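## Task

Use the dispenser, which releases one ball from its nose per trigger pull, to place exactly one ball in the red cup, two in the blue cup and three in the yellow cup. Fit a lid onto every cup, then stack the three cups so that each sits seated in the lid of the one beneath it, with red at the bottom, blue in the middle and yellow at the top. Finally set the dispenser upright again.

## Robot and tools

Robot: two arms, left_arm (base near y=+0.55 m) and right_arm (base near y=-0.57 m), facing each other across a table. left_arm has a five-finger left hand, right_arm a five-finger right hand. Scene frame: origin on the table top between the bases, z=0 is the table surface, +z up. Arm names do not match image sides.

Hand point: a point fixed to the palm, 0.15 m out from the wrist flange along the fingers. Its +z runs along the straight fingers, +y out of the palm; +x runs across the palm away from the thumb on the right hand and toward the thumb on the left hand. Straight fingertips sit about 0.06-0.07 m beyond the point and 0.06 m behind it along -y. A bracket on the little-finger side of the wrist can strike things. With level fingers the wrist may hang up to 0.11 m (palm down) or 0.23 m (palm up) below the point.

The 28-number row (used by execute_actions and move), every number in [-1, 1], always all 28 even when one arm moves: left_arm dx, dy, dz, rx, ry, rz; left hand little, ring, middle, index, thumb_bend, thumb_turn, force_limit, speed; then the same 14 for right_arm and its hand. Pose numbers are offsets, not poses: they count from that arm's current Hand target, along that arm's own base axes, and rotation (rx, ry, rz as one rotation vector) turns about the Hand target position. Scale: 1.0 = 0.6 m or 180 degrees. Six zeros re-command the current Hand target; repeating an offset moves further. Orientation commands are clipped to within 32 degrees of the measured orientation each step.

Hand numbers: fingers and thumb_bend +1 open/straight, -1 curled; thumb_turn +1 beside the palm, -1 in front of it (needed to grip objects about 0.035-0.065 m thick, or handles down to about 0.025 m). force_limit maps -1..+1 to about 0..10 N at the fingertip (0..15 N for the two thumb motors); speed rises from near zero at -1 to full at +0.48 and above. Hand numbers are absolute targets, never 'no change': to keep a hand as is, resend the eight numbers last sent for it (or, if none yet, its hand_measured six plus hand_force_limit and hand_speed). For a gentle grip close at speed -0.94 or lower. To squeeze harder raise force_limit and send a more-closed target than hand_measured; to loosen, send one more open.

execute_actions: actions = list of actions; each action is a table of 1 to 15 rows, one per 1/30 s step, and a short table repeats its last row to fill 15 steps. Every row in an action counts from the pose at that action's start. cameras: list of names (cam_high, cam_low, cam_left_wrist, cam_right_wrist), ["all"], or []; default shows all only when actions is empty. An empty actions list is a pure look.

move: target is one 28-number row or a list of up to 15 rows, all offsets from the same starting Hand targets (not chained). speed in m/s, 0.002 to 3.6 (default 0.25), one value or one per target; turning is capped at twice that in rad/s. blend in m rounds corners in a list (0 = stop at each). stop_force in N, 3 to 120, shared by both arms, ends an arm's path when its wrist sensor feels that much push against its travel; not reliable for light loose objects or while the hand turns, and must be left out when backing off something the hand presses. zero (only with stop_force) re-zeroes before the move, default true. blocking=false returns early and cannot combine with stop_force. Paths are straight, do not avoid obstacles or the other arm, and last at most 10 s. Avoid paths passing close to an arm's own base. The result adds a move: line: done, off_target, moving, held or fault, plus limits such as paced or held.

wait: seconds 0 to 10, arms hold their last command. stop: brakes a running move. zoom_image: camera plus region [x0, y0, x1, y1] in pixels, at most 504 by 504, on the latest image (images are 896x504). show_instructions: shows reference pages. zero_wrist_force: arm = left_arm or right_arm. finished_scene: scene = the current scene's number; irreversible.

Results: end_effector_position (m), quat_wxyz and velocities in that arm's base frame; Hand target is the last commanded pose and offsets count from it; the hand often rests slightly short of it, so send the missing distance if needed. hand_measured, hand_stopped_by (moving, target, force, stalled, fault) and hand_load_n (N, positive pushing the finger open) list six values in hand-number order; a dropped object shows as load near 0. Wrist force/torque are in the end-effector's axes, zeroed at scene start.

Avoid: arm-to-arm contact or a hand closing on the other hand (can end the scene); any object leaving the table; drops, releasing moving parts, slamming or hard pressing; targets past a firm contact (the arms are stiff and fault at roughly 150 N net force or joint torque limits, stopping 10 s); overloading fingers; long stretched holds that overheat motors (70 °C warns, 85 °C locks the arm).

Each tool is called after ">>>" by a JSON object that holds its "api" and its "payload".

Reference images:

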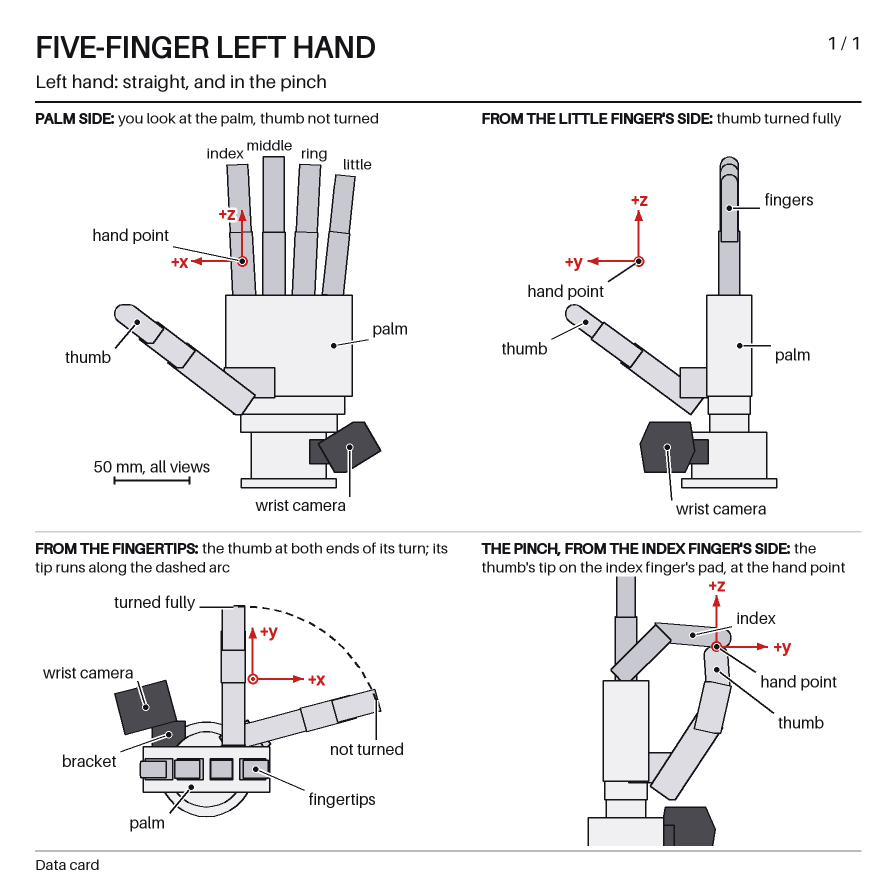

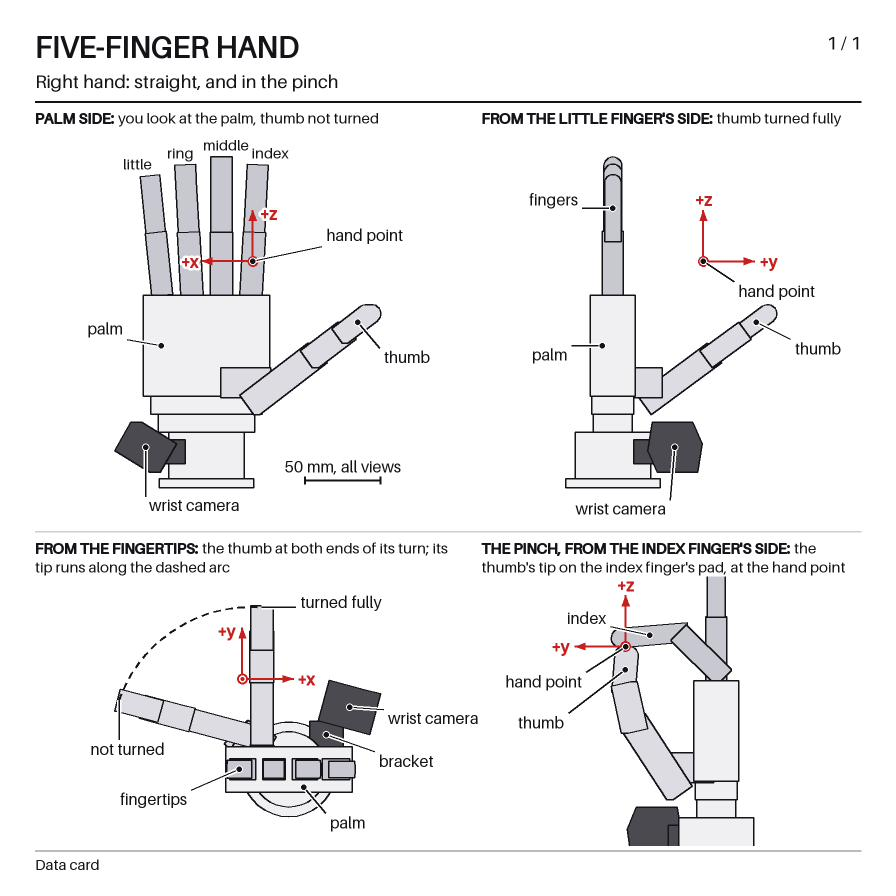

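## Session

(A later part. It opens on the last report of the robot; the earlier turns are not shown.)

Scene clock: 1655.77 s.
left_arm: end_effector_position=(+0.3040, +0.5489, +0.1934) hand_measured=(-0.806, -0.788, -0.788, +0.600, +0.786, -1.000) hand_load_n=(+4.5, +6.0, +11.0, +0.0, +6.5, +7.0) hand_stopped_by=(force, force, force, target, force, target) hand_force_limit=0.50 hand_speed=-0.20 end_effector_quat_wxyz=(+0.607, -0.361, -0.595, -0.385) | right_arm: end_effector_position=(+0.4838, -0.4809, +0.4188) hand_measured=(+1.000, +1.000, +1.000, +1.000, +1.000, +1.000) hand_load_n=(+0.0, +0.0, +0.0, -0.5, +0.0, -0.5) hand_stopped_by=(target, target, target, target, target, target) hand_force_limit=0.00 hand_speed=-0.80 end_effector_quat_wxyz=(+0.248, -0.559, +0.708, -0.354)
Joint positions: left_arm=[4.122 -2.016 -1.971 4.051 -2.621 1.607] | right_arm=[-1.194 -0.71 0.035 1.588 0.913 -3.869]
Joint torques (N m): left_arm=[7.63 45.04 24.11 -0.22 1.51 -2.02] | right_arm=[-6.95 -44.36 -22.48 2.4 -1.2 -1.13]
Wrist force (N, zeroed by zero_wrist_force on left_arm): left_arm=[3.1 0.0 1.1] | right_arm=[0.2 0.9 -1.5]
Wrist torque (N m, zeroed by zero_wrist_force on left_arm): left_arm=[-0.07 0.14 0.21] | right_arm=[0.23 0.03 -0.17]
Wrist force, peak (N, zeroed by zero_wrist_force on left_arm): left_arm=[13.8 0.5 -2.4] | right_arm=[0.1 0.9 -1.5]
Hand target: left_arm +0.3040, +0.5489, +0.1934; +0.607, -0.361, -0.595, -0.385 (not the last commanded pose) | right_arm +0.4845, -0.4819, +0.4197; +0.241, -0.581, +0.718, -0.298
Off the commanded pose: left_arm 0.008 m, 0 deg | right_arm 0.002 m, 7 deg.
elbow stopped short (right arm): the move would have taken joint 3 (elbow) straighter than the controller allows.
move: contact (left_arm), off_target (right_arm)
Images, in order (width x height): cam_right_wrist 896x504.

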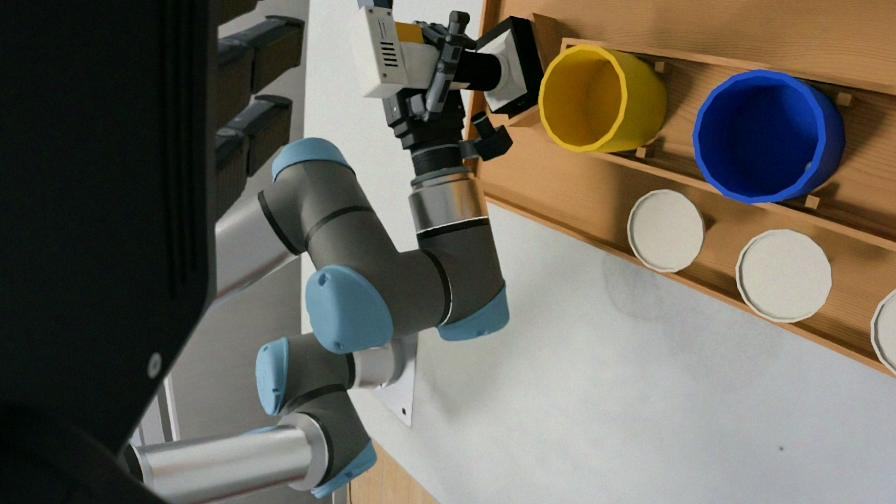

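>>> {"api": "move", "payload": {"target": [[0,0,0.0033,0,0,0,-0.995,-0.995,-0.995,0.6,-0.99,-1,0.5,-0.2,0,0,0,0,0,0,1,1,1,1,1,1,0,-0.8],[0.002,-0.0043,0.0033,0,0,0,-0.995,-0.995,-0.995,0.6,-0.99,-1,0.5,-0.2,0,0,0,0,0,0,1,1,1,1,1,1,0,-0.8]], "speed": 0.02}}

>>> {"api": "zero_wrist_force", "payload": {"arm": "left_arm"}}

>>> {"api": "move", "payload": {"target": [0,0,-0.0167,0,0,0,-0.995,-0.995,-0.995,0.6,-0.99,-1,0.5,-0.2,0,0,0,0,0,0,1,1,1,1,1,1,0,-0.8], "speed": 0.008, "stop_force": 8, "cameras": ["cam_right_wrist"]}}

>>> {"api": "zoom_image", "payload": {"camera": "cam_right_wrist", "region": [500, 5, 550, 55]}}

>>> {"api": "zoom_image", "payload": {"camera": "cam_right_wrist", "region": [475, 90, 545, 135]}}

Scene clock: 1711.57 s.
left_arm: end_effector_position=(+0.3052, +0.5462, +0.1954) hand_measured=(-0.806, -0.788, -0.788, +0.600, +0.786, -1.000) hand_load_n=(+4.0, +6.0, +11.0, +0.0, +6.0, +7.5) hand_stopped_by=(force, force, force, target, force, target) hand_force_limit=0.50 hand_speed=-0.20 end_effector_quat_wxyz=(+0.607, -0.361, -0.595, -0.385) | right_arm: end_effector_position=(+0.4838, -0.4809, +0.4188) hand_measured=(+1.000, +1.000, +1.000, +1.000, +1.000, +1.000) hand_load_n=(+0.0, +0.0, +0.0, +0.0, +0.0, -0.5) hand_stopped_by=(target, target, target, target, target, target) hand_force_limit=0.00 hand_speed=-0.80 end_effector_quat_wxyz=(+0.248, -0.559, +0.708, -0.354)
Joint positions: left_arm=[4.116 -2.01 -1.972 4.048 -2.626 1.607] | right_arm=[-1.194 -0.71 0.035 1.588 0.913 -3.869]
Joint torques (N m): left_arm=[7.9 39.77 11.75 3.31 1.54 1.68] | right_arm=[-5.81 -44.15 -20.67 2.22 -0.7 -0.55]
Wrist force (N, zeroed by zero_wrist_force on left_arm): left_arm=[0.1 -0.1 0.1] | right_arm=[-0.1 0.8 -1.3]
Wrist torque (N m, zeroed by zero_wrist_force on left_arm): left_arm=[-0.02 -0.02 -0.08] | right_arm=[0.21 0.06 -0.19]
Wrist force, peak (N, zeroed by zero_wrist_force on left_arm): left_arm=[3.4 -0.1 1.0] | right_arm=[0.2 1.1 -1.4]
Hand target: left_arm +0.3052, +0.5463, +0.1954; +0.607, -0.361, -0.595, -0.385 | right_arm +0.4845, -0.4819, +0.4197; +0.241, -0.581, +0.718, -0.298
Off the commanded pose: left_arm 0.000 m, 0 deg | right_arm 0.002 m, 7 deg.
elbow stopped short (right arm): the move would have taken joint 3 (elbow) straighter than the controller allows.
move: off_target (right_arm)

Wrist force sensor zeroed.

Scene clock: 1713.17 s.
left_arm: end_effector_position=(+0.3052, +0.5463, +0.1923) hand_measured=(-0.806, -0.788, -0.788, +0.600, +0.786, -1.000) hand_load_n=(+4.5, +6.0, +11.0, +0.0, +6.0, +7.5) hand_stopped_by=(force, force, force, target, force, target) hand_force_limit=0.50 hand_speed=-0.20 end_effector_quat_wxyz=(+0.607, -0.361, -0.595, -0.385) | right_arm: end_effector_position=(+0.4838, -0.4809, +0.4188) hand_measured=(+1.000, +1.000, +1.000, +1.000, +1.000, +1.000) hand_load_n=(+0.0, +0.0, +0.0, +0.0, +0.0, +0.0) hand_stopped_by=(target, target, target, target, target, target) hand_force_limit=0.00 hand_speed=-0.80 end_effector_quat_wxyz=(+0.248, -0.559, +0.708, -0.354)
Joint positions: left_arm=[4.116 -2.017 -1.974 4.056 -2.626 1.607] | right_arm=[-1.194 -0.71 0.035 1.588 0.913 -3.869]
Joint torques (N m): left_arm=[4.17 42.57 22.79 -1.15 0.61 0.28] | right_arm=[-6.43 -43.4 -20.23 2.36 -0.37 -0.26]
Wrist force (N, zeroed by zero_wrist_force on left_arm): left_arm=[6.3 0.5 0.7] | right_arm=[-0.1 0.8 -1.2]
Wrist torque (N m, zeroed by zero_wrist_force on left_arm): left_arm=[0.03 0.00 -0.05] | right_arm=[0.20 0.07 -0.19]
Wrist force, peak (N, zeroed by zero_wrist_force on left_arm): left_arm=[17.9 -4.8 -2.9] | right_arm=[0.0 0.9 -1.5]
Hand target: left_arm +0.3052, +0.5463, +0.1923; +0.607, -0.361, -0.595, -0.385 (not the last commanded pose) | right_arm +0.4845, -0.4819, +0.4197; +0.241, -0.581, +0.718, -0.298
Off the commanded pose: left_arm 0.007 m, 0 deg | right_arm 0.002 m, 7 deg.
elbow stopped short (right arm): the move would have taken joint 3 (elbow) straighter than the controller allows.
move: contact (left_arm), off_target (right_arm)
Images, in order (width x height): cam_right_wrist 896x504.

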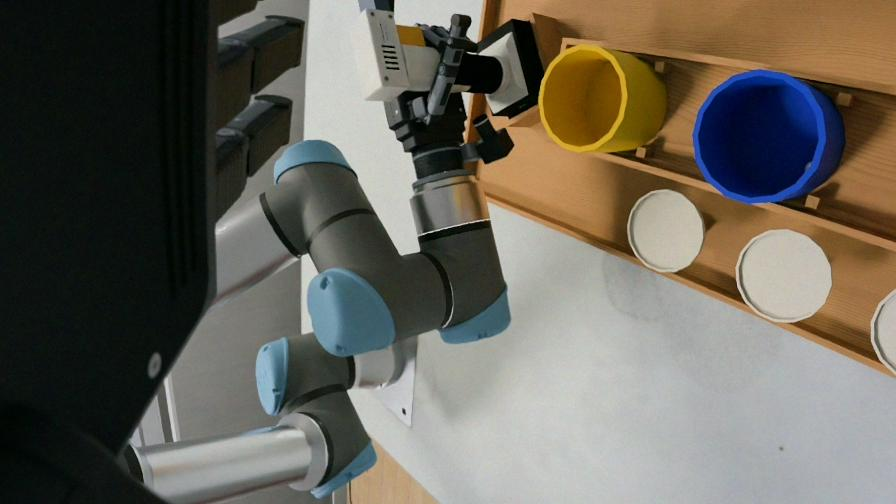

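Scaled by 10.080 from the camera's 896x504 image, which has a finer 1280x720 frame.

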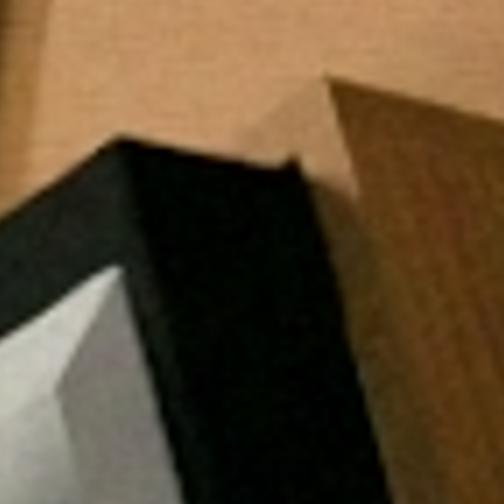

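Scaled by 7.200 from the camera's 896x504 image, which has a finer 1280x720 frame.

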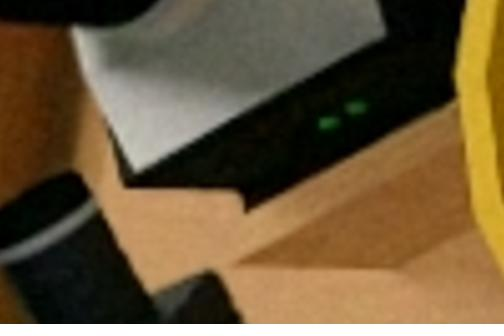

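>>> {"api": "move", "payload": {"target": [[0,0,0.0042,0,0,0,-0.995,-0.995,-0.995,0.6,-0.99,-1,0.5,-0.2,0,0,0,0,0,0,1,1,1,1,1,1,0,-0.8],[-0.0011,0.0002,0.0042,0,0,0.0056,-0.995,-0.995,-0.995,0.6,-0.99,-1,0.5,-0.2,0,0,0,0,0,0,1,1,1,1,1,1,0,-0.8]], "speed": 0.02}}

>>> {"api": "zero_wrist_force", "payload": {"arm": "left_arm"}}

>>> {"api": "move", "payload": {"target": [0,0,-0.0167,0,0,0,-0.995,-0.995,-0.995,0.6,-0.99,-1,0.5,-0.2,0,0,0,0,0,0,1,1,1,1,1,1,0,-0.8], "speed": 0.008, "stop_force": 8, "cameras": ["cam_right_wrist"]}}

>>> {"api": "zoom_image", "payload": {"camera": "cam_right_wrist", "region": [500, 5, 550, 55]}}

>>> {"api": "zoom_image", "payload": {"camera": "cam_right_wrist", "region": [475, 90, 545, 135]}}

Scene clock: 1741.50 s.
left_arm: end_effector_position=(+0.3045, +0.5465, +0.1948) hand_measured=(-0.806, -0.788, -0.788, +0.600, +0.786, -1.000) hand_load_n=(+4.0, +6.0, +11.0, +0.0, +6.0, +7.0) hand_stopped_by=(force, force, force, target, force, target) hand_force_limit=0.50 hand_speed=-0.20 end_effector_quat_wxyz=(+0.610, -0.355, -0.598, -0.380) | right_arm: end_effector_position=(+0.4838, -0.4809, +0.4188) hand_measured=(+1.000, +1.000, +1.000, +1.000, +1.000, +1.000) hand_load_n=(+0.0, +0.0, +0.0, +0.0, +0.0, -0.5) hand_stopped_by=(target, target, target, target, target, target) hand_force_limit=0.00 hand_speed=-0.80 end_effector_quat_wxyz=(+0.248, -0.559, +0.708, -0.354)
Joint positions: left_arm=[4.111 -2.018 -1.962 4.048 -2.649 1.611] | right_arm=[-1.194 -0.71 0.035 1.588 0.913 -3.869]
Joint torques (N m): left_arm=[-5.76 33.7 12.94 -0.33 1.99 0.94] | right_arm=[-6.59 -43.2 -21.47 2.27 -0.29 0.28]
Wrist force (N, zeroed by zero_wrist_force on left_arm): left_arm=[0.0 0.1 -0.1] | right_arm=[0.2 0.8 -1.3]
Wrist torque (N m, zeroed by zero_wrist_force on left_arm): left_arm=[0.01 0.00 -0.01] | right_arm=[0.21 0.03 -0.17]
Wrist force, peak (N, zeroed by zero_wrist_force on left_arm): left_arm=[6.4 0.4 0.6] | right_arm=[0.1 1.0 -1.5]
Hand target: left_arm +0.3045, +0.5464, +0.1948; +0.610, -0.355, -0.598, -0.380 | right_arm +0.4845, -0.4819, +0.4197; +0.241, -0.581, +0.718, -0.298
Off the commanded pose: left_arm 0.000 m, 0 deg | right_arm 0.002 m, 7 deg.
elbow stopped short (right arm): the move would have taken joint 3 (elbow) straighter than the controller allows.
move: off_target (right_arm)

Wrist force sensor zeroed.

Scene clock: 1743.37 s.
left_arm: end_effector_position=(+0.3045, +0.5464, +0.1847) hand_measured=(-0.806, -0.788, -0.788, +0.600, +0.786, -1.000) hand_load_n=(+4.0, +5.5, +11.5, +0.0, +6.0, +7.5) hand_stopped_by=(force, force, force, target, force, target) hand_force_limit=0.50 hand_speed=-0.20 end_effector_quat_wxyz=(+0.610, -0.356, -0.598, -0.380) | right_arm: end_effector_position=(+0.4838, -0.4809, +0.4188) hand_measured=(+1.000, +1.000, +1.000, +1.000, +1.000, +1.000) hand_load_n=(+0.0, +0.0, +0.0, +0.0, +0.0, +0.0) hand_stopped_by=(target, target, target, target, target, target) hand_force_limit=0.00 hand_speed=-0.80 end_effector_quat_wxyz=(+0.248, -0.559, +0.708, -0.354)
Joint positions: left_arm=[4.111 -2.037 -1.968 4.073 -2.649 1.61] | right_arm=[-1.194 -0.71 0.035 1.588 0.913 -3.869]
Joint torques (N m): left_arm=[8.05 46.69 12.16 -0.6 2.44 -0.75] | right_arm=[-5.54 -44.22 -20.34 2.3 -0.31 0.78]
Wrist force (N, zeroed by zero_wrist_force on left_arm): left_arm=[0.0 -0.1 0.0] | right_arm=[0.1 0.8 -1.3]
Wrist torque (N m, zeroed by zero_wrist_force on left_arm): left_arm=[0.00 0.01 0.01] | right_arm=[0.22 0.04 -0.18]
Wrist force, peak (N, zeroed by zero_wrist_force on left_arm): left_arm=[-0.4 0.0 0.1] | right_arm=[0.0 0.9 -1.5]
Hand target: left_arm +0.3045, +0.5464, +0.1848; +0.610, -0.355, -0.598, -0.380 | right_arm +0.4845, -0.4819, +0.4197; +0.241, -0.581, +0.718, -0.298
Off the commanded pose: left_arm 0.000 m, 0 deg | right_arm 0.002 m, 7 deg.
elbow stopped short (right arm): the move would have taken joint 3 (elbow) straighter than the controller allows.
move: off_target (right_arm)
Images, in order (width x height): cam_right_wrist 896x504.

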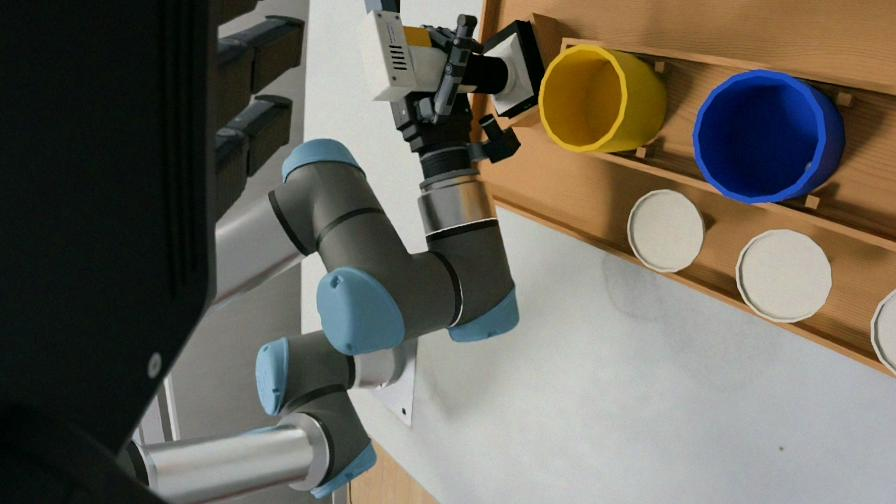

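Scaled by 10.080 from the camera's 896x504 image, which has a finer 1280x720 frame.

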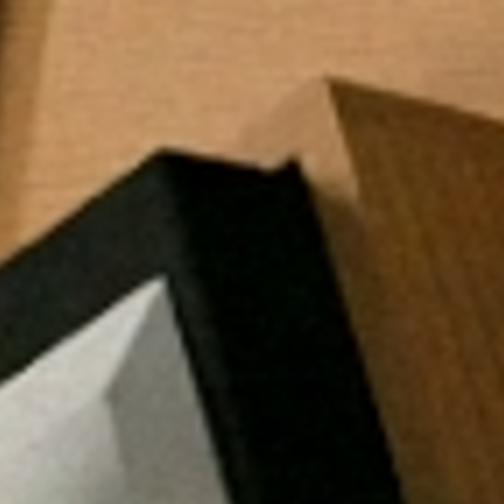

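Scaled by 7.200 from the camera's 896x504 image, which has a finer 1280x720 frame.

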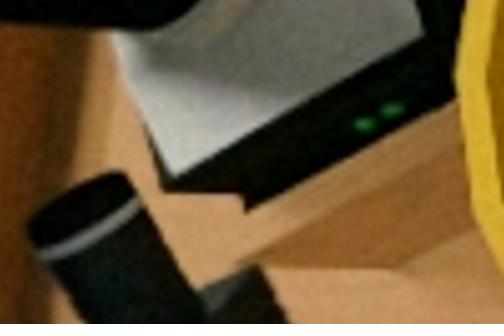

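>>> {"api": "move", "payload": {"target": [0,0,-0.06,0,0,0,-0.995,-0.995,-0.995,0.6,-0.99,-1,0.5,-0.2,0,0,0,0,0,0,1,1,1,1,1,1,0,-0.8], "speed": 0.012, "stop_force": 6}}

Scene clock: 1751.40 s.
left_arm: end_effector_position=(+0.3045, +0.5464, +0.1539) hand_measured=(-0.806, -0.788, -0.788, +0.600, +0.786, -1.000) hand_load_n=(+3.0, +5.5, +11.5, +0.0, +5.0, +9.0) hand_stopped_by=(force, force, force, target, force, target) hand_force_limit=0.50 hand_speed=-0.20 end_effector_quat_wxyz=(+0.610, -0.355, -0.598, -0.380) | right_arm: end_effector_position=(+0.4838, -0.4809, +0.4188) hand_measured=(+1.000, +1.000, +1.000, +1.000, +1.000, +1.000) hand_load_n=(+0.0, +0.0, +0.0, +0.0, +0.0, +0.0) hand_stopped_by=(target, target, target, target, target, target) hand_force_limit=0.00 hand_speed=-0.80 end_effector_quat_wxyz=(+0.248, -0.559, +0.708, -0.354)
Joint positions: left_arm=[4.111 -2.099 -1.981 4.148 -2.649 1.61] | right_arm=[-1.194 -0.71 0.035 1.588 0.913 -3.869]
Joint torques (N m): left_arm=[5.64 48.96 24.26 3.24 1.56 -1.87] | right_arm=[-6.13 -43.63 -20.02 2.25 -0.45 1.22]
Wrist force (N, zeroed by zero_wrist_force on left_arm): left_arm=[0.1 0.0 -0.1] | right_arm=[0.2 0.9 -1.5]
Wrist torque (N m, zeroed by zero_wrist_force on left_arm): left_arm=[0.00 -0.01 0.01] | right_arm=[0.24 0.04 -0.17]
Wrist force, peak (N, zeroed by zero_wrist_force on left_arm): left_arm=[14.1 -1.3 3.5] | right_arm=[0.0 1.0 -1.6]
Hand target: left_arm +0.3045, +0.5464, +0.1539; +0.610, -0.355, -0.598, -0.380 (not the last commanded pose) | right_arm +0.4845, -0.4819, +0.4197; +0.241, -0.581, +0.718, -0.298
Off the commanded pose: left_arm 0.005 m, 0 deg | right_arm 0.002 m, 7 deg.
elbow stopped short (right arm): the move would have taken joint 3 (elbow) straighter than the controller allows.
move: contact (left_arm), off_target (right_arm)

>>> {"api": "move", "payload": {"target": [[0,0,0,0,0,0,-0.995,-0.995,-0.995,1,1,-1,0.5,-0.6,0,0,0,0,0,0,1,1,1,1,1,1,0,-0.8],[0,0,0,0,0,0,1,1,1,1,1,-1,0.5,-0.5,0,0,0,0,0,0,1,1,1,1,1,1,0,-0.8]], "cameras": ["cam_right_wrist","cam_high"]}}

>>> {"api": "zoom_image", "payload": {"camera": "cam_high", "region": [530, 250, 690, 390]}}

Scene clock: 1761.83 s.
left_arm: end_effector_position=(+0.3046, +0.5465, +0.1539) hand_measured=(+1.000, +1.000, +1.000, +1.000, +1.000, -1.000) hand_load_n=(+0.0, +0.0, +0.0, +0.0, +0.0, -0.5) hand_stopped_by=(target, target, target, target, target, target) hand_force_limit=0.50 hand_speed=-0.50 end_effector_quat_wxyz=(+0.610, -0.355, -0.598, -0.380) | right_arm: end_effector_position=(+0.4838, -0.4809, +0.4188) hand_measured=(+1.000, +1.000, +1.000, +1.000, +1.000, +1.000) hand_load_n=(-0.5, +0.0, +0.0, +0.0, +0.0, +0.0) hand_stopped_by=(target, target, target, target, target, target) hand_force_limit=0.00 hand_speed=-0.80 end_effector_quat_wxyz=(+0.248, -0.559, +0.708, -0.354)
Joint positions: left_arm=[4.111 -2.099 -1.981 4.148 -2.649 1.61] | right_arm=[-1.194 -0.71 0.035 1.588 0.913 -3.869]
Joint torques (N m): left_arm=[6.6 31.14 11.91 -0.02 -0.42 -0.65] | right_arm=[-5.69 -44.04 -18.51 2.3 -0.14 1.26]
Wrist force (N, zeroed by zero_wrist_force on left_arm): left_arm=[5.7 0.2 0.2] | right_arm=[0.0 0.9 -1.3]
Wrist torque (N m, zeroed by zero_wrist_force on left_arm): left_arm=[0.01 -0.24 0.15] | right_arm=[0.23 0.05 -0.18]
Wrist force, peak (N, zeroed by zero_wrist_force on left_arm): left_arm=[5.8 0.1 0.3] | right_arm=[0.0 1.1 -1.5]
Hand target: left_arm +0.3045, +0.5464, +0.1539; +0.610, -0.355, -0.598, -0.380 | right_arm +0.4845, -0.4819, +0.4197; +0.241, -0.581, +0.718, -0.298
Off the commanded pose: left_arm 0.000 m, 0 deg | right_arm 0.002 m, 7 deg.
elbow stopped short (right arm): the move would have taken joint 3 (elbow) straighter than the controller allows.
move: off_target (right_arm)
Images, in order (width x height): cam_high 896x504, cam_right_wrist 896x504.

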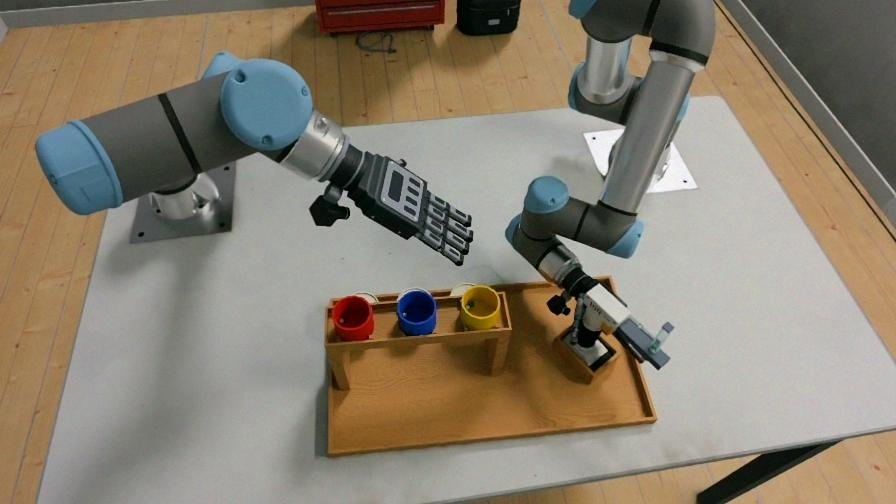

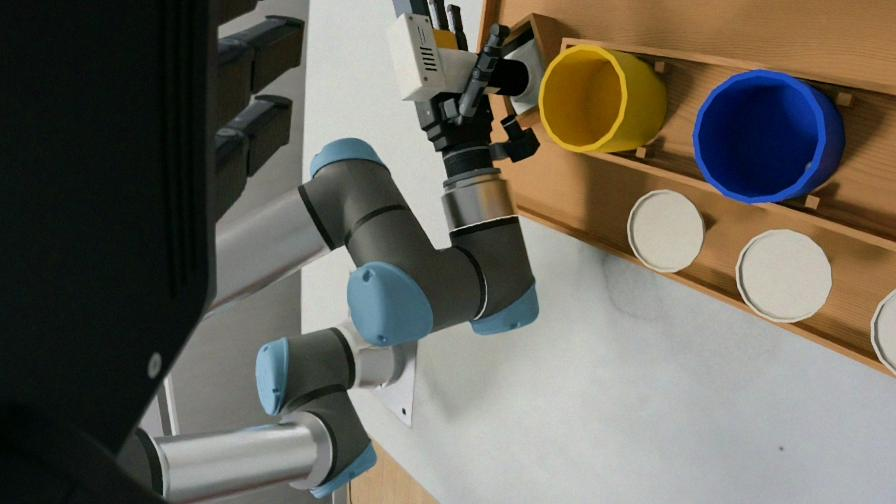

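Scaled by 3.150 from the camera's 896x504 image, which has a finer 1280x720 frame.

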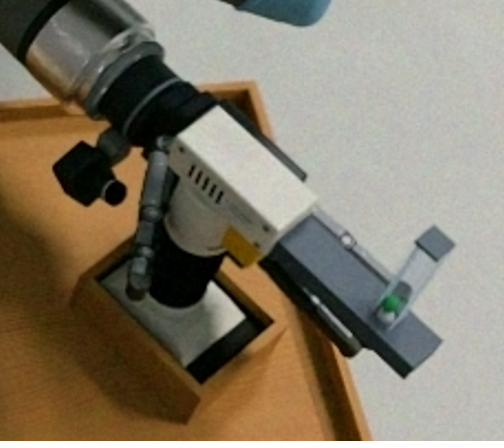

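>>> {"api": "move", "payload": {"target": [[0.153,-0.296,0,0,0,0,1,1,1,1,1,-1,0.5,-0.5,0,0,0,0,0,0,1,1,1,1,1,1,0,-0.8],[0.153,-0.40,0.45,0,0,0,1,1,1,1,1,-1,0.5,-0.5,0,0,0,0,0,0,1,1,1,1,1,1,0,-0.8],[-0.3,-0.40,0.5,0,0,0,1,1,1,1,1,-1,0.5,-0.5,0,0,0,0,0,0,1,1,1,1,1,1,0,-0.8]], "speed": [0.1,0.25,0.25], "blend": [0.02,0.03,0], "cameras": ["cam_high","cam_low","cam_right_wrist"]}}

Scene clock: 1788.33 s.
left_arm: end_effector_position=(+0.1245, +0.3064, +0.4539) hand_measured=(+1.000, +1.000, +1.000, +1.000, +1.000, -1.000) hand_load_n=(+0.0, +0.0, +0.0, +0.0, +0.0, -0.5) hand_stopped_by=(target, target, target, target, target, target) hand_force_limit=0.50 hand_speed=-0.50 end_effector_quat_wxyz=(+0.610, -0.355, -0.598, -0.380) | right_arm: end_effector_position=(+0.4838, -0.4809, +0.4188) hand_measured=(+1.000, +1.000, +1.000, +1.000, +1.000, +1.000) hand_load_n=(+0.0, +0.0, -0.5, +0.0, +0.0, +0.0) hand_stopped_by=(target, target, target, target, target, target) hand_force_limit=0.00 hand_speed=-0.80 end_effector_quat_wxyz=(+0.248, -0.559, +0.708, -0.354)
Joint positions: left_arm=[4.196 -0.925 -2.187 3.172 -2.564 1.6] | right_arm=[-1.194 -0.71 0.035 1.588 0.913 -3.869]
Joint torques (N m): left_arm=[7.28 -10.08 10.64 -1.1 2.1 -2.1] | right_arm=[-4.84 -45.19 -16.99 1.94 -0.31 1.62]
Wrist force (N, zeroed by zero_wrist_force on left_arm): left_arm=[5.8 0.0 0.4] | right_arm=[0.1 0.8 -1.2]
Wrist torque (N m, zeroed by zero_wrist_force on left_arm): left_arm=[-0.02 -0.27 0.18] | right_arm=[0.20 0.04 -0.18]
Wrist force, peak (N, zeroed by zero_wrist_force on left_arm): left_arm=[7.0 1.0 -0.3] | right_arm=[0.1 1.1 -1.5]
Hand target: left_arm +0.1245, +0.3064, +0.4539; +0.610, -0.355, -0.598, -0.380 | right_arm +0.4845, -0.4819, +0.4197; +0.241, -0.581, +0.718, -0.298
Off the commanded pose: left_arm 0.000 m, 0 deg | right_arm 0.002 m, 7 deg.
elbow stopped short (right arm): the move would have taken joint 3 (elbow) straighter than the controller allows.
move: off_target (right_arm)
Images, in order (width x height): cam_high 896x504, cam_low 896x504, cam_right_wrist 896x504.

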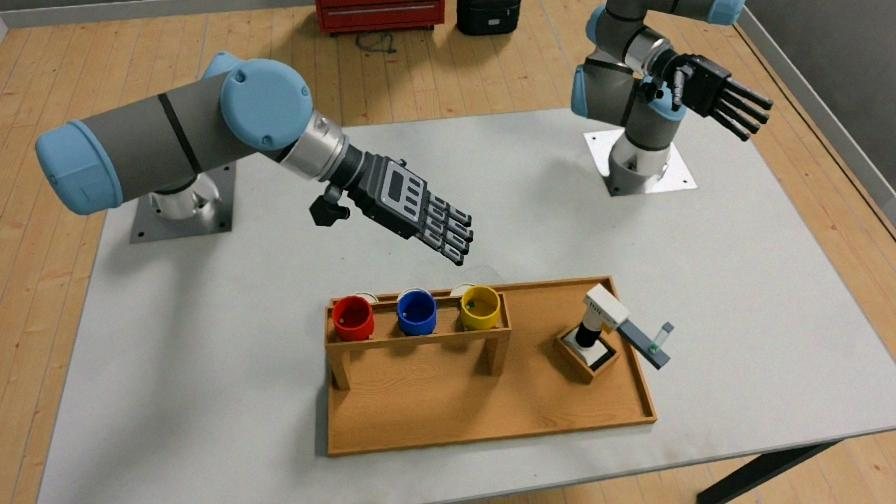

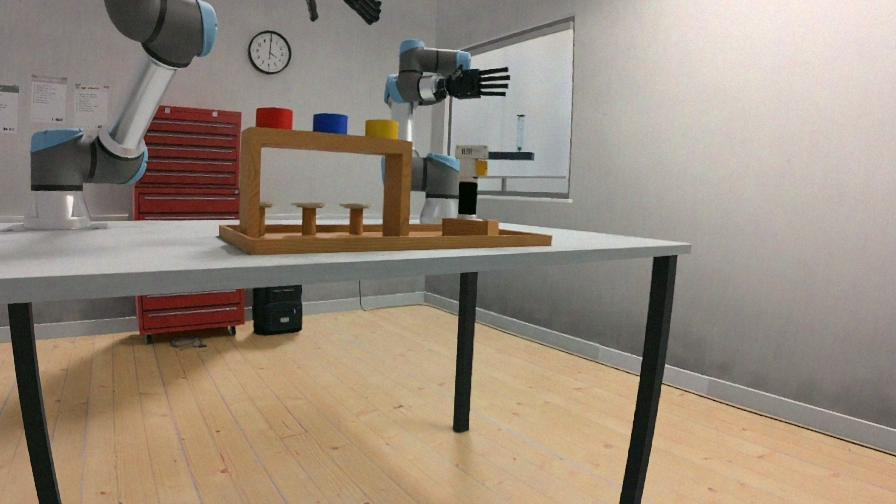

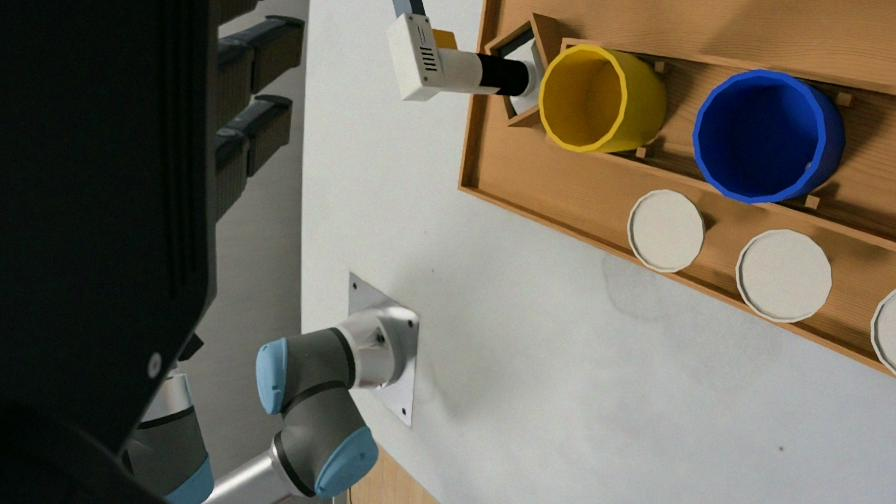

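>>> {"api": "move", "payload": {"target": [0,0,0,0,0,0,1,1,1,1,1,-1,0.5,-0.5,-0.13,0.285,-0.033,-0.0369,-0.0299,-0.4324,-1,-1,0.6,0.6,0.85,-1,-0.4,-0.2], "speed": 0.3, "cameras": ["cam_right_wrist","cam_high","cam_low"]}}

Scene clock: 1804.20 s.
left_arm: end_effector_position=(+0.1245, +0.3064, +0.4539) hand_measured=(+1.000, +1.000, +1.000, +1.000, +1.000, -1.000) hand_load_n=(+0.0, +0.0, +0.0, +0.0, +0.0, -0.5) hand_stopped_by=(target, target, target, target, target, target) hand_force_limit=0.50 hand_speed=-0.50 end_effector_quat_wxyz=(+0.610, -0.355, -0.598, -0.380) | right_arm: end_effector_position=(+0.4066, -0.3109, +0.3999) hand_measured=(-1.000, -1.000, +0.600, +0.600, +0.850, -1.000) hand_load_n=(+0.0, +0.0, -0.5, +0.0, -0.5, +0.0) hand_stopped_by=(target, target, target, target, target, target) hand_force_limit=-0.40 hand_speed=-0.20 end_effector_quat_wxyz=(+0.000, +0.000, +0.895, -0.446) end_effector_velocity=(+0.000, +0.000, +0.000) end_effector_angular_velocity=(-0.001, -0.003, -0.004)
Joint positions: left_arm=[4.196 -0.925 -2.187 3.172 -2.564 1.6] | right_arm=[-0.711 -1.398 1.186 1.07 2.22 -2.532]
Joint velocities: left_arm=[within noise] | right_arm=[0 0 0 0 0.001 0.005]
Joint torques (N m): left_arm=[5.31 2.04 14.27 -1.16 0.39 -2.04] | right_arm=[-2.18 -34.71 -14.47 1.28 2.02 2.08]
Wrist force (N, zeroed by zero_wrist_force on left_arm): left_arm=[5.8 -0.1 0.1] | right_arm=[0.3 0.3 -0.9]
Wrist torque (N m, zeroed by zero_wrist_force on left_arm): left_arm=[-0.02 -0.28 0.21] | right_arm=[0.01 -0.05 -0.12]
Wrist force, peak (N, zeroed by zero_wrist_force on left_arm): left_arm=[6.1 0.2 0.1] | right_arm=[0.4 1.1 -1.6]
Hand target: left_arm +0.1245, +0.3064, +0.4539; +0.610, -0.355, -0.598, -0.380 | right_arm +0.4065, -0.3109, +0.3999; +0.000, +0.000, +0.895, -0.446
Off the commanded pose: left_arm 0.000 m, 0 deg | right_arm 0.000 m, 0 deg.
move: done
Images, in order (width x height): cam_high 896x504, cam_low 896x504, cam_right_wrist 896x504.

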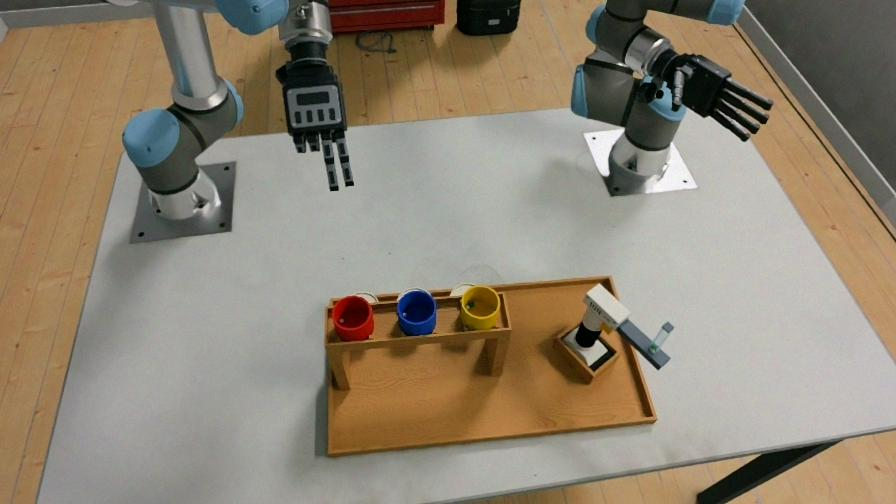

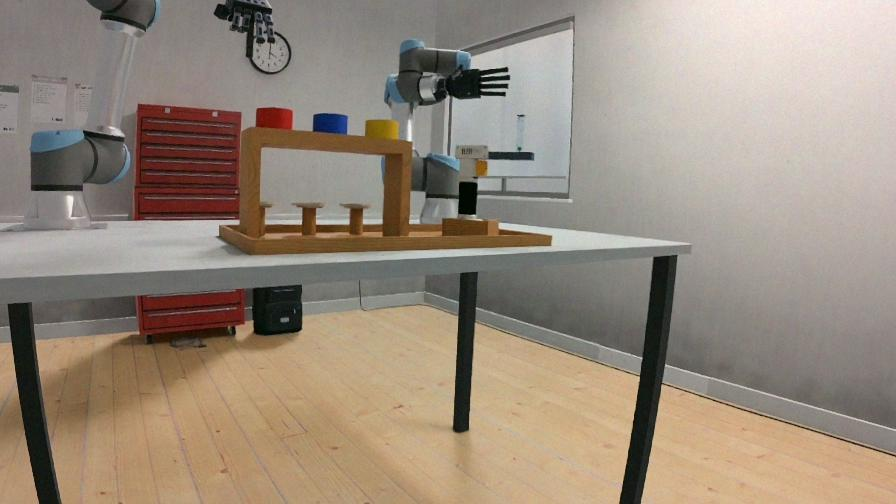

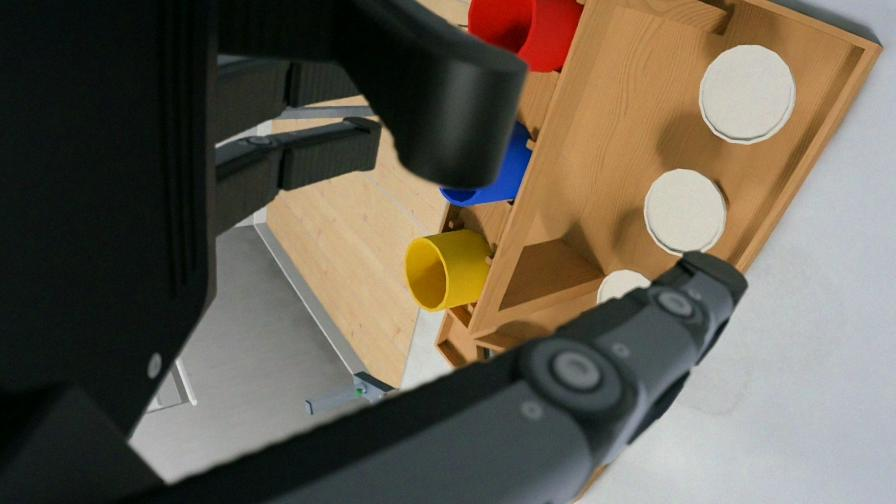

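>>> {"api": "zoom_image", "payload": {"camera": "cam_high", "region": [330, 280, 510, 350]}}

Scaled by 2.800 from the camera's 896x504 image, which has a finer 1280x720 frame.

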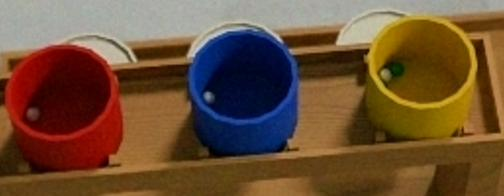

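>>> {"api": "move", "payload": {"target": [0,0,0,0,0,0,1,1,1,1,1,-1,0.5,-0.5,-0.0022,-0.0498,-0.4332,0,0,0,-1,-1,0.6,0.6,0.85,-1,-0.4,-0.2], "speed": 0.2, "cameras": ["cam_right_wrist","cam_high","cam_low"]}}

Scene clock: 1834.80 s.
left_arm: end_effector_position=(+0.1245, +0.3064, +0.4539) hand_measured=(+1.000, +1.000, +1.000, +1.000, +1.000, -1.000) hand_load_n=(+0.0, +0.0, +0.5, +0.0, +0.0, +0.0) hand_stopped_by=(target, target, target, target, target, target) hand_force_limit=0.50 hand_speed=-0.50 end_effector_quat_wxyz=(+0.610, -0.355, -0.598, -0.380) | right_arm: end_effector_position=(+0.4051, -0.3408, +0.1401) hand_measured=(-1.000, -1.000, +0.600, +0.600, +0.850, -1.000) hand_load_n=(+0.0, +0.0, +0.0, +0.0, +0.0, +0.0) hand_stopped_by=(target, target, target, target, target, target) hand_force_limit=-0.40 hand_speed=-0.20 end_effector_quat_wxyz=(+0.000, +0.000, +0.895, -0.446)
Joint positions: left_arm=[4.196 -0.925 -2.187 3.172 -2.564 1.6] | right_arm=[-0.77 -1.308 1.747 0.387 2.181 -2.586]
Joint torques (N m): left_arm=[-4.24 2.41 19.65 -1.15 -1.23 -1.97] | right_arm=[11.16 -28.32 -16.04 -1.11 2.03 1.81]
Wrist force (N, zeroed by zero_wrist_force on left_arm): left_arm=[5.8 -0.1 0.2] | right_arm=[0.3 1.1 -1.1]
Wrist torque (N m, zeroed by zero_wrist_force on left_arm): left_arm=[-0.02 -0.27 0.20] | right_arm=[0.16 -0.06 0.00]
Wrist force, peak (N, zeroed by zero_wrist_force on left_arm): left_arm=[6.0 0.1 0.0] | right_arm=[0.5 2.9 0.2]
Hand target: left_arm +0.1245, +0.3064, +0.4539; +0.610, -0.355, -0.598, -0.380 | right_arm +0.4052, -0.3408, +0.1400; +0.000, +0.000, +0.895, -0.446
Off the commanded pose: left_arm 0.000 m, 0 deg | right_arm 0.000 m, 0 deg.
move: done
Images, in order (width x height): cam_high 896x504, cam_low 896x504, cam_right_wrist 896x504.

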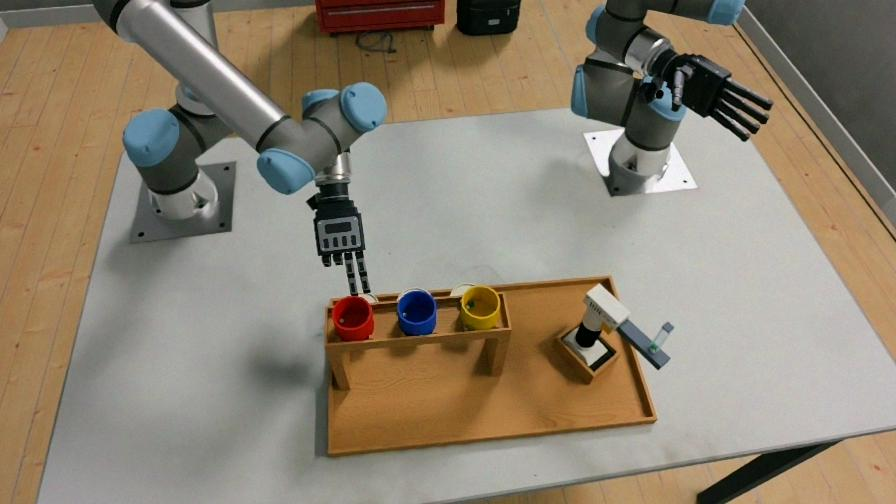

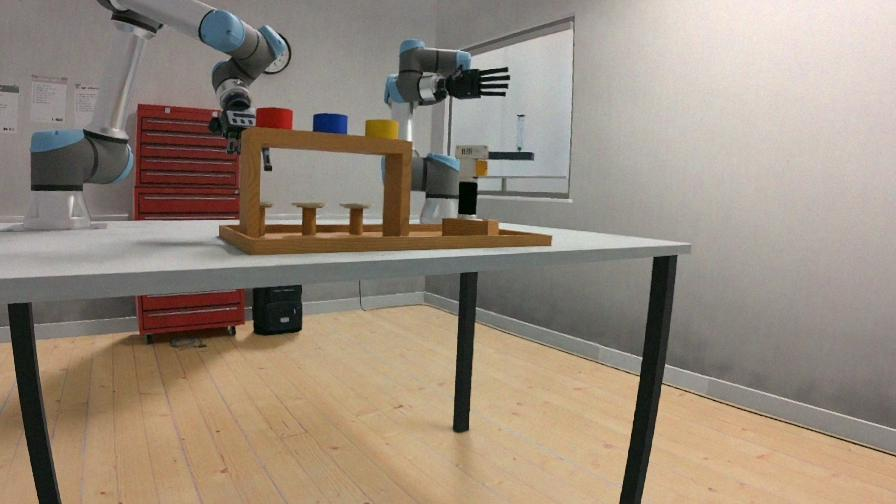

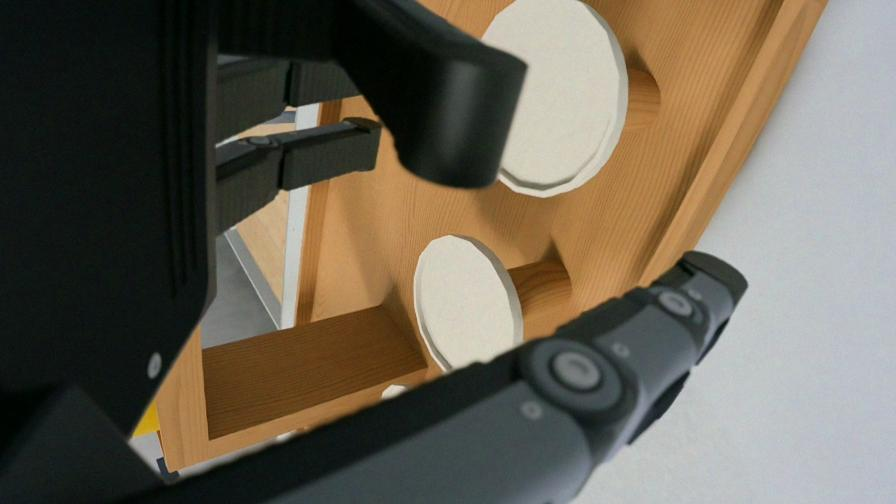

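>>> {"api": "execute_actions", "payload": {"actions": [], "cameras": ["cam_high","cam_right_wrist","cam_low"]}}

>>> {"api": "zoom_image", "payload": {"camera": "cam_high", "region": [300, 200, 560, 360]}}

Scene clock: 1883.33 s.
left_arm: end_effector_position=(+0.1245, +0.3064, +0.4539) hand_measured=(+1.000, +1.000, +1.000, +1.000, +1.000, -1.000) hand_load_n=(+0.0, +0.0, +0.0, +0.0, +0.0, +0.0) hand_stopped_by=(target, target, target, target, target, target) hand_force_limit=0.50 hand_speed=-0.50 end_effector_quat_wxyz=(+0.610, -0.355, -0.598, -0.380) | right_arm: end_effector_position=(+0.4052, -0.3408, +0.1400) hand_measured=(-1.000, -1.000, +0.600, +0.600, +0.850, -1.000) hand_load_n=(+0.5, +0.0, +0.0, +0.0, +0.0, +0.0) hand_stopped_by=(target, target, target, target, target, target) hand_force_limit=-0.40 hand_speed=-0.20 end_effector_quat_wxyz=(+0.000, +0.000, +0.895, -0.446)
Joint positions: left_arm=[4.196 -0.925 -2.187 3.172 -2.564 1.6] | right_arm=[-0.77 -1.308 1.747 0.387 2.181 -2.586]
Joint velocities: within noise
Joint torques (N m): left_arm=[-10.34 2.07 22.83 -1.16 -1.29 -1.92] | right_arm=[11.81 -22.11 -7.85 -0.51 1.84 2.18]
Motor temperatures (°C): left_arm=[20 25 21 29 26 27] | right_arm=[23 25 25 33 31 28]
Wrist force (N, zeroed by zero_wrist_force on left_arm): left_arm=[5.8 0.2 0.0] | right_arm=[0.5 1.1 -1.0]
Wrist torque (N m, zeroed by zero_wrist_force on left_arm): left_arm=[0.02 -0.27 0.19] | right_arm=[0.15 -0.09 0.00]
Wrist force, peak (N, zeroed by zero_wrist_force on left_arm): left_arm=[6.0 0.0 0.2] | right_arm=[0.5 1.3 -1.1]
Hand target: left_arm +0.1245, +0.3064, +0.4539; +0.610, -0.355, -0.598, -0.380 | right_arm +0.4052, -0.3408, +0.1400; +0.000, +0.000, +0.895, -0.446
Off the commanded pose: left_arm 0.000 m, 0 deg | right_arm 0.000 m, 0 deg.
Images, in order (width x height): cam_high 896x504, cam_low 896x504, cam_right_wrist 896x504.

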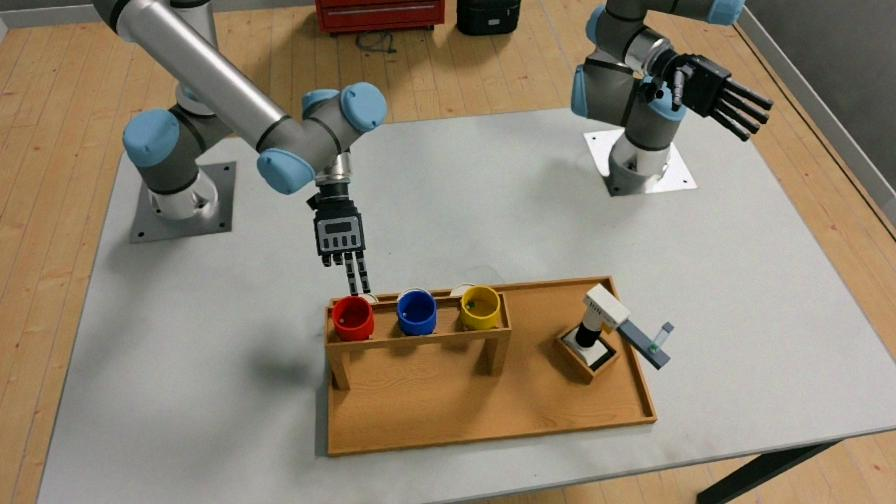

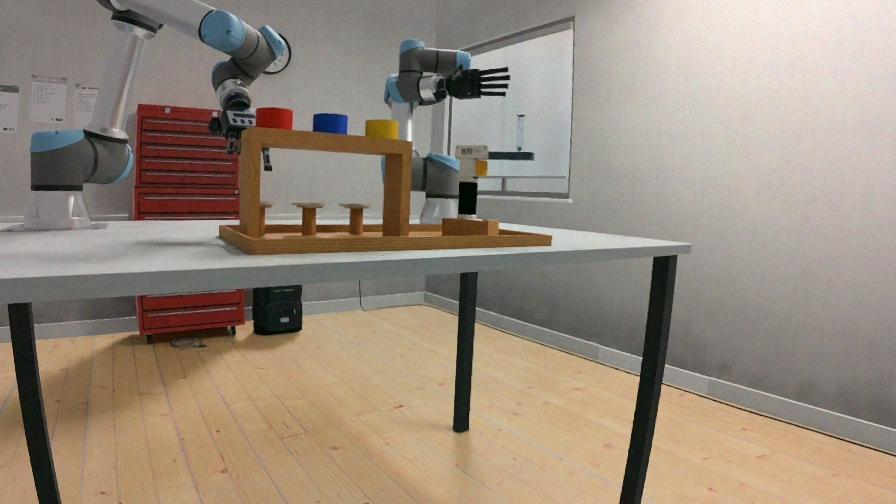

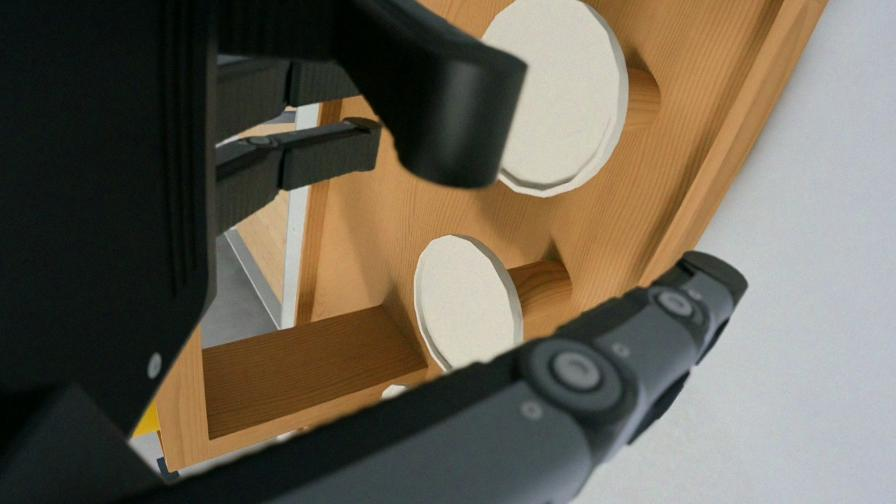

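Scaled by 1.938 from the camera's 896x504 image, which has a finer 1280x720 frame.

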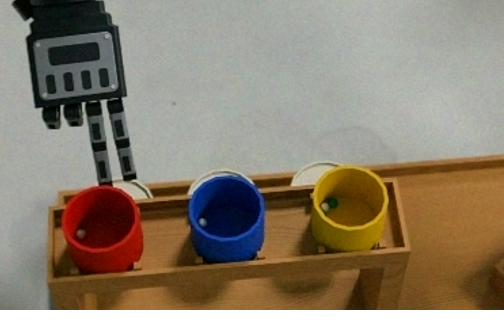

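>>> {"api": "zoom_image", "payload": {"camera": "cam_low", "region": [200, 90, 400, 250]}}

>>> {"api": "zoom_image", "payload": {"camera": "cam_high", "region": [320, 260, 440, 330]}}

Scaled by 2.520 from the camera's 896x504 image, which has a finer 1280x720 frame.

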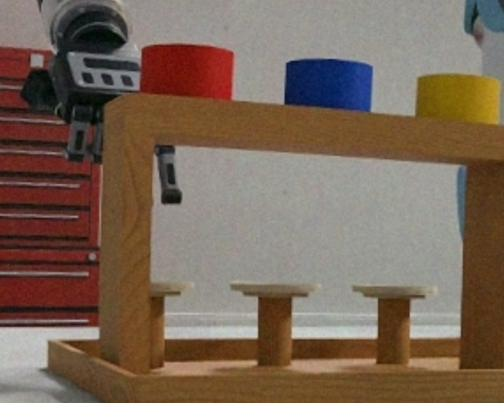

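Scaled by 4.200 from the camera's 896x504 image, which has a finer 1280x720 frame.

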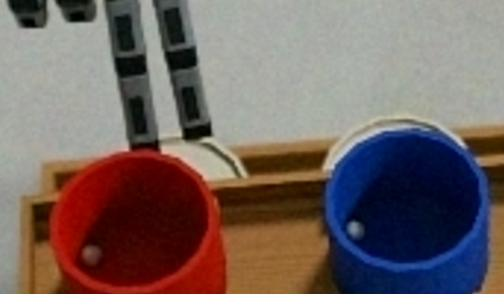

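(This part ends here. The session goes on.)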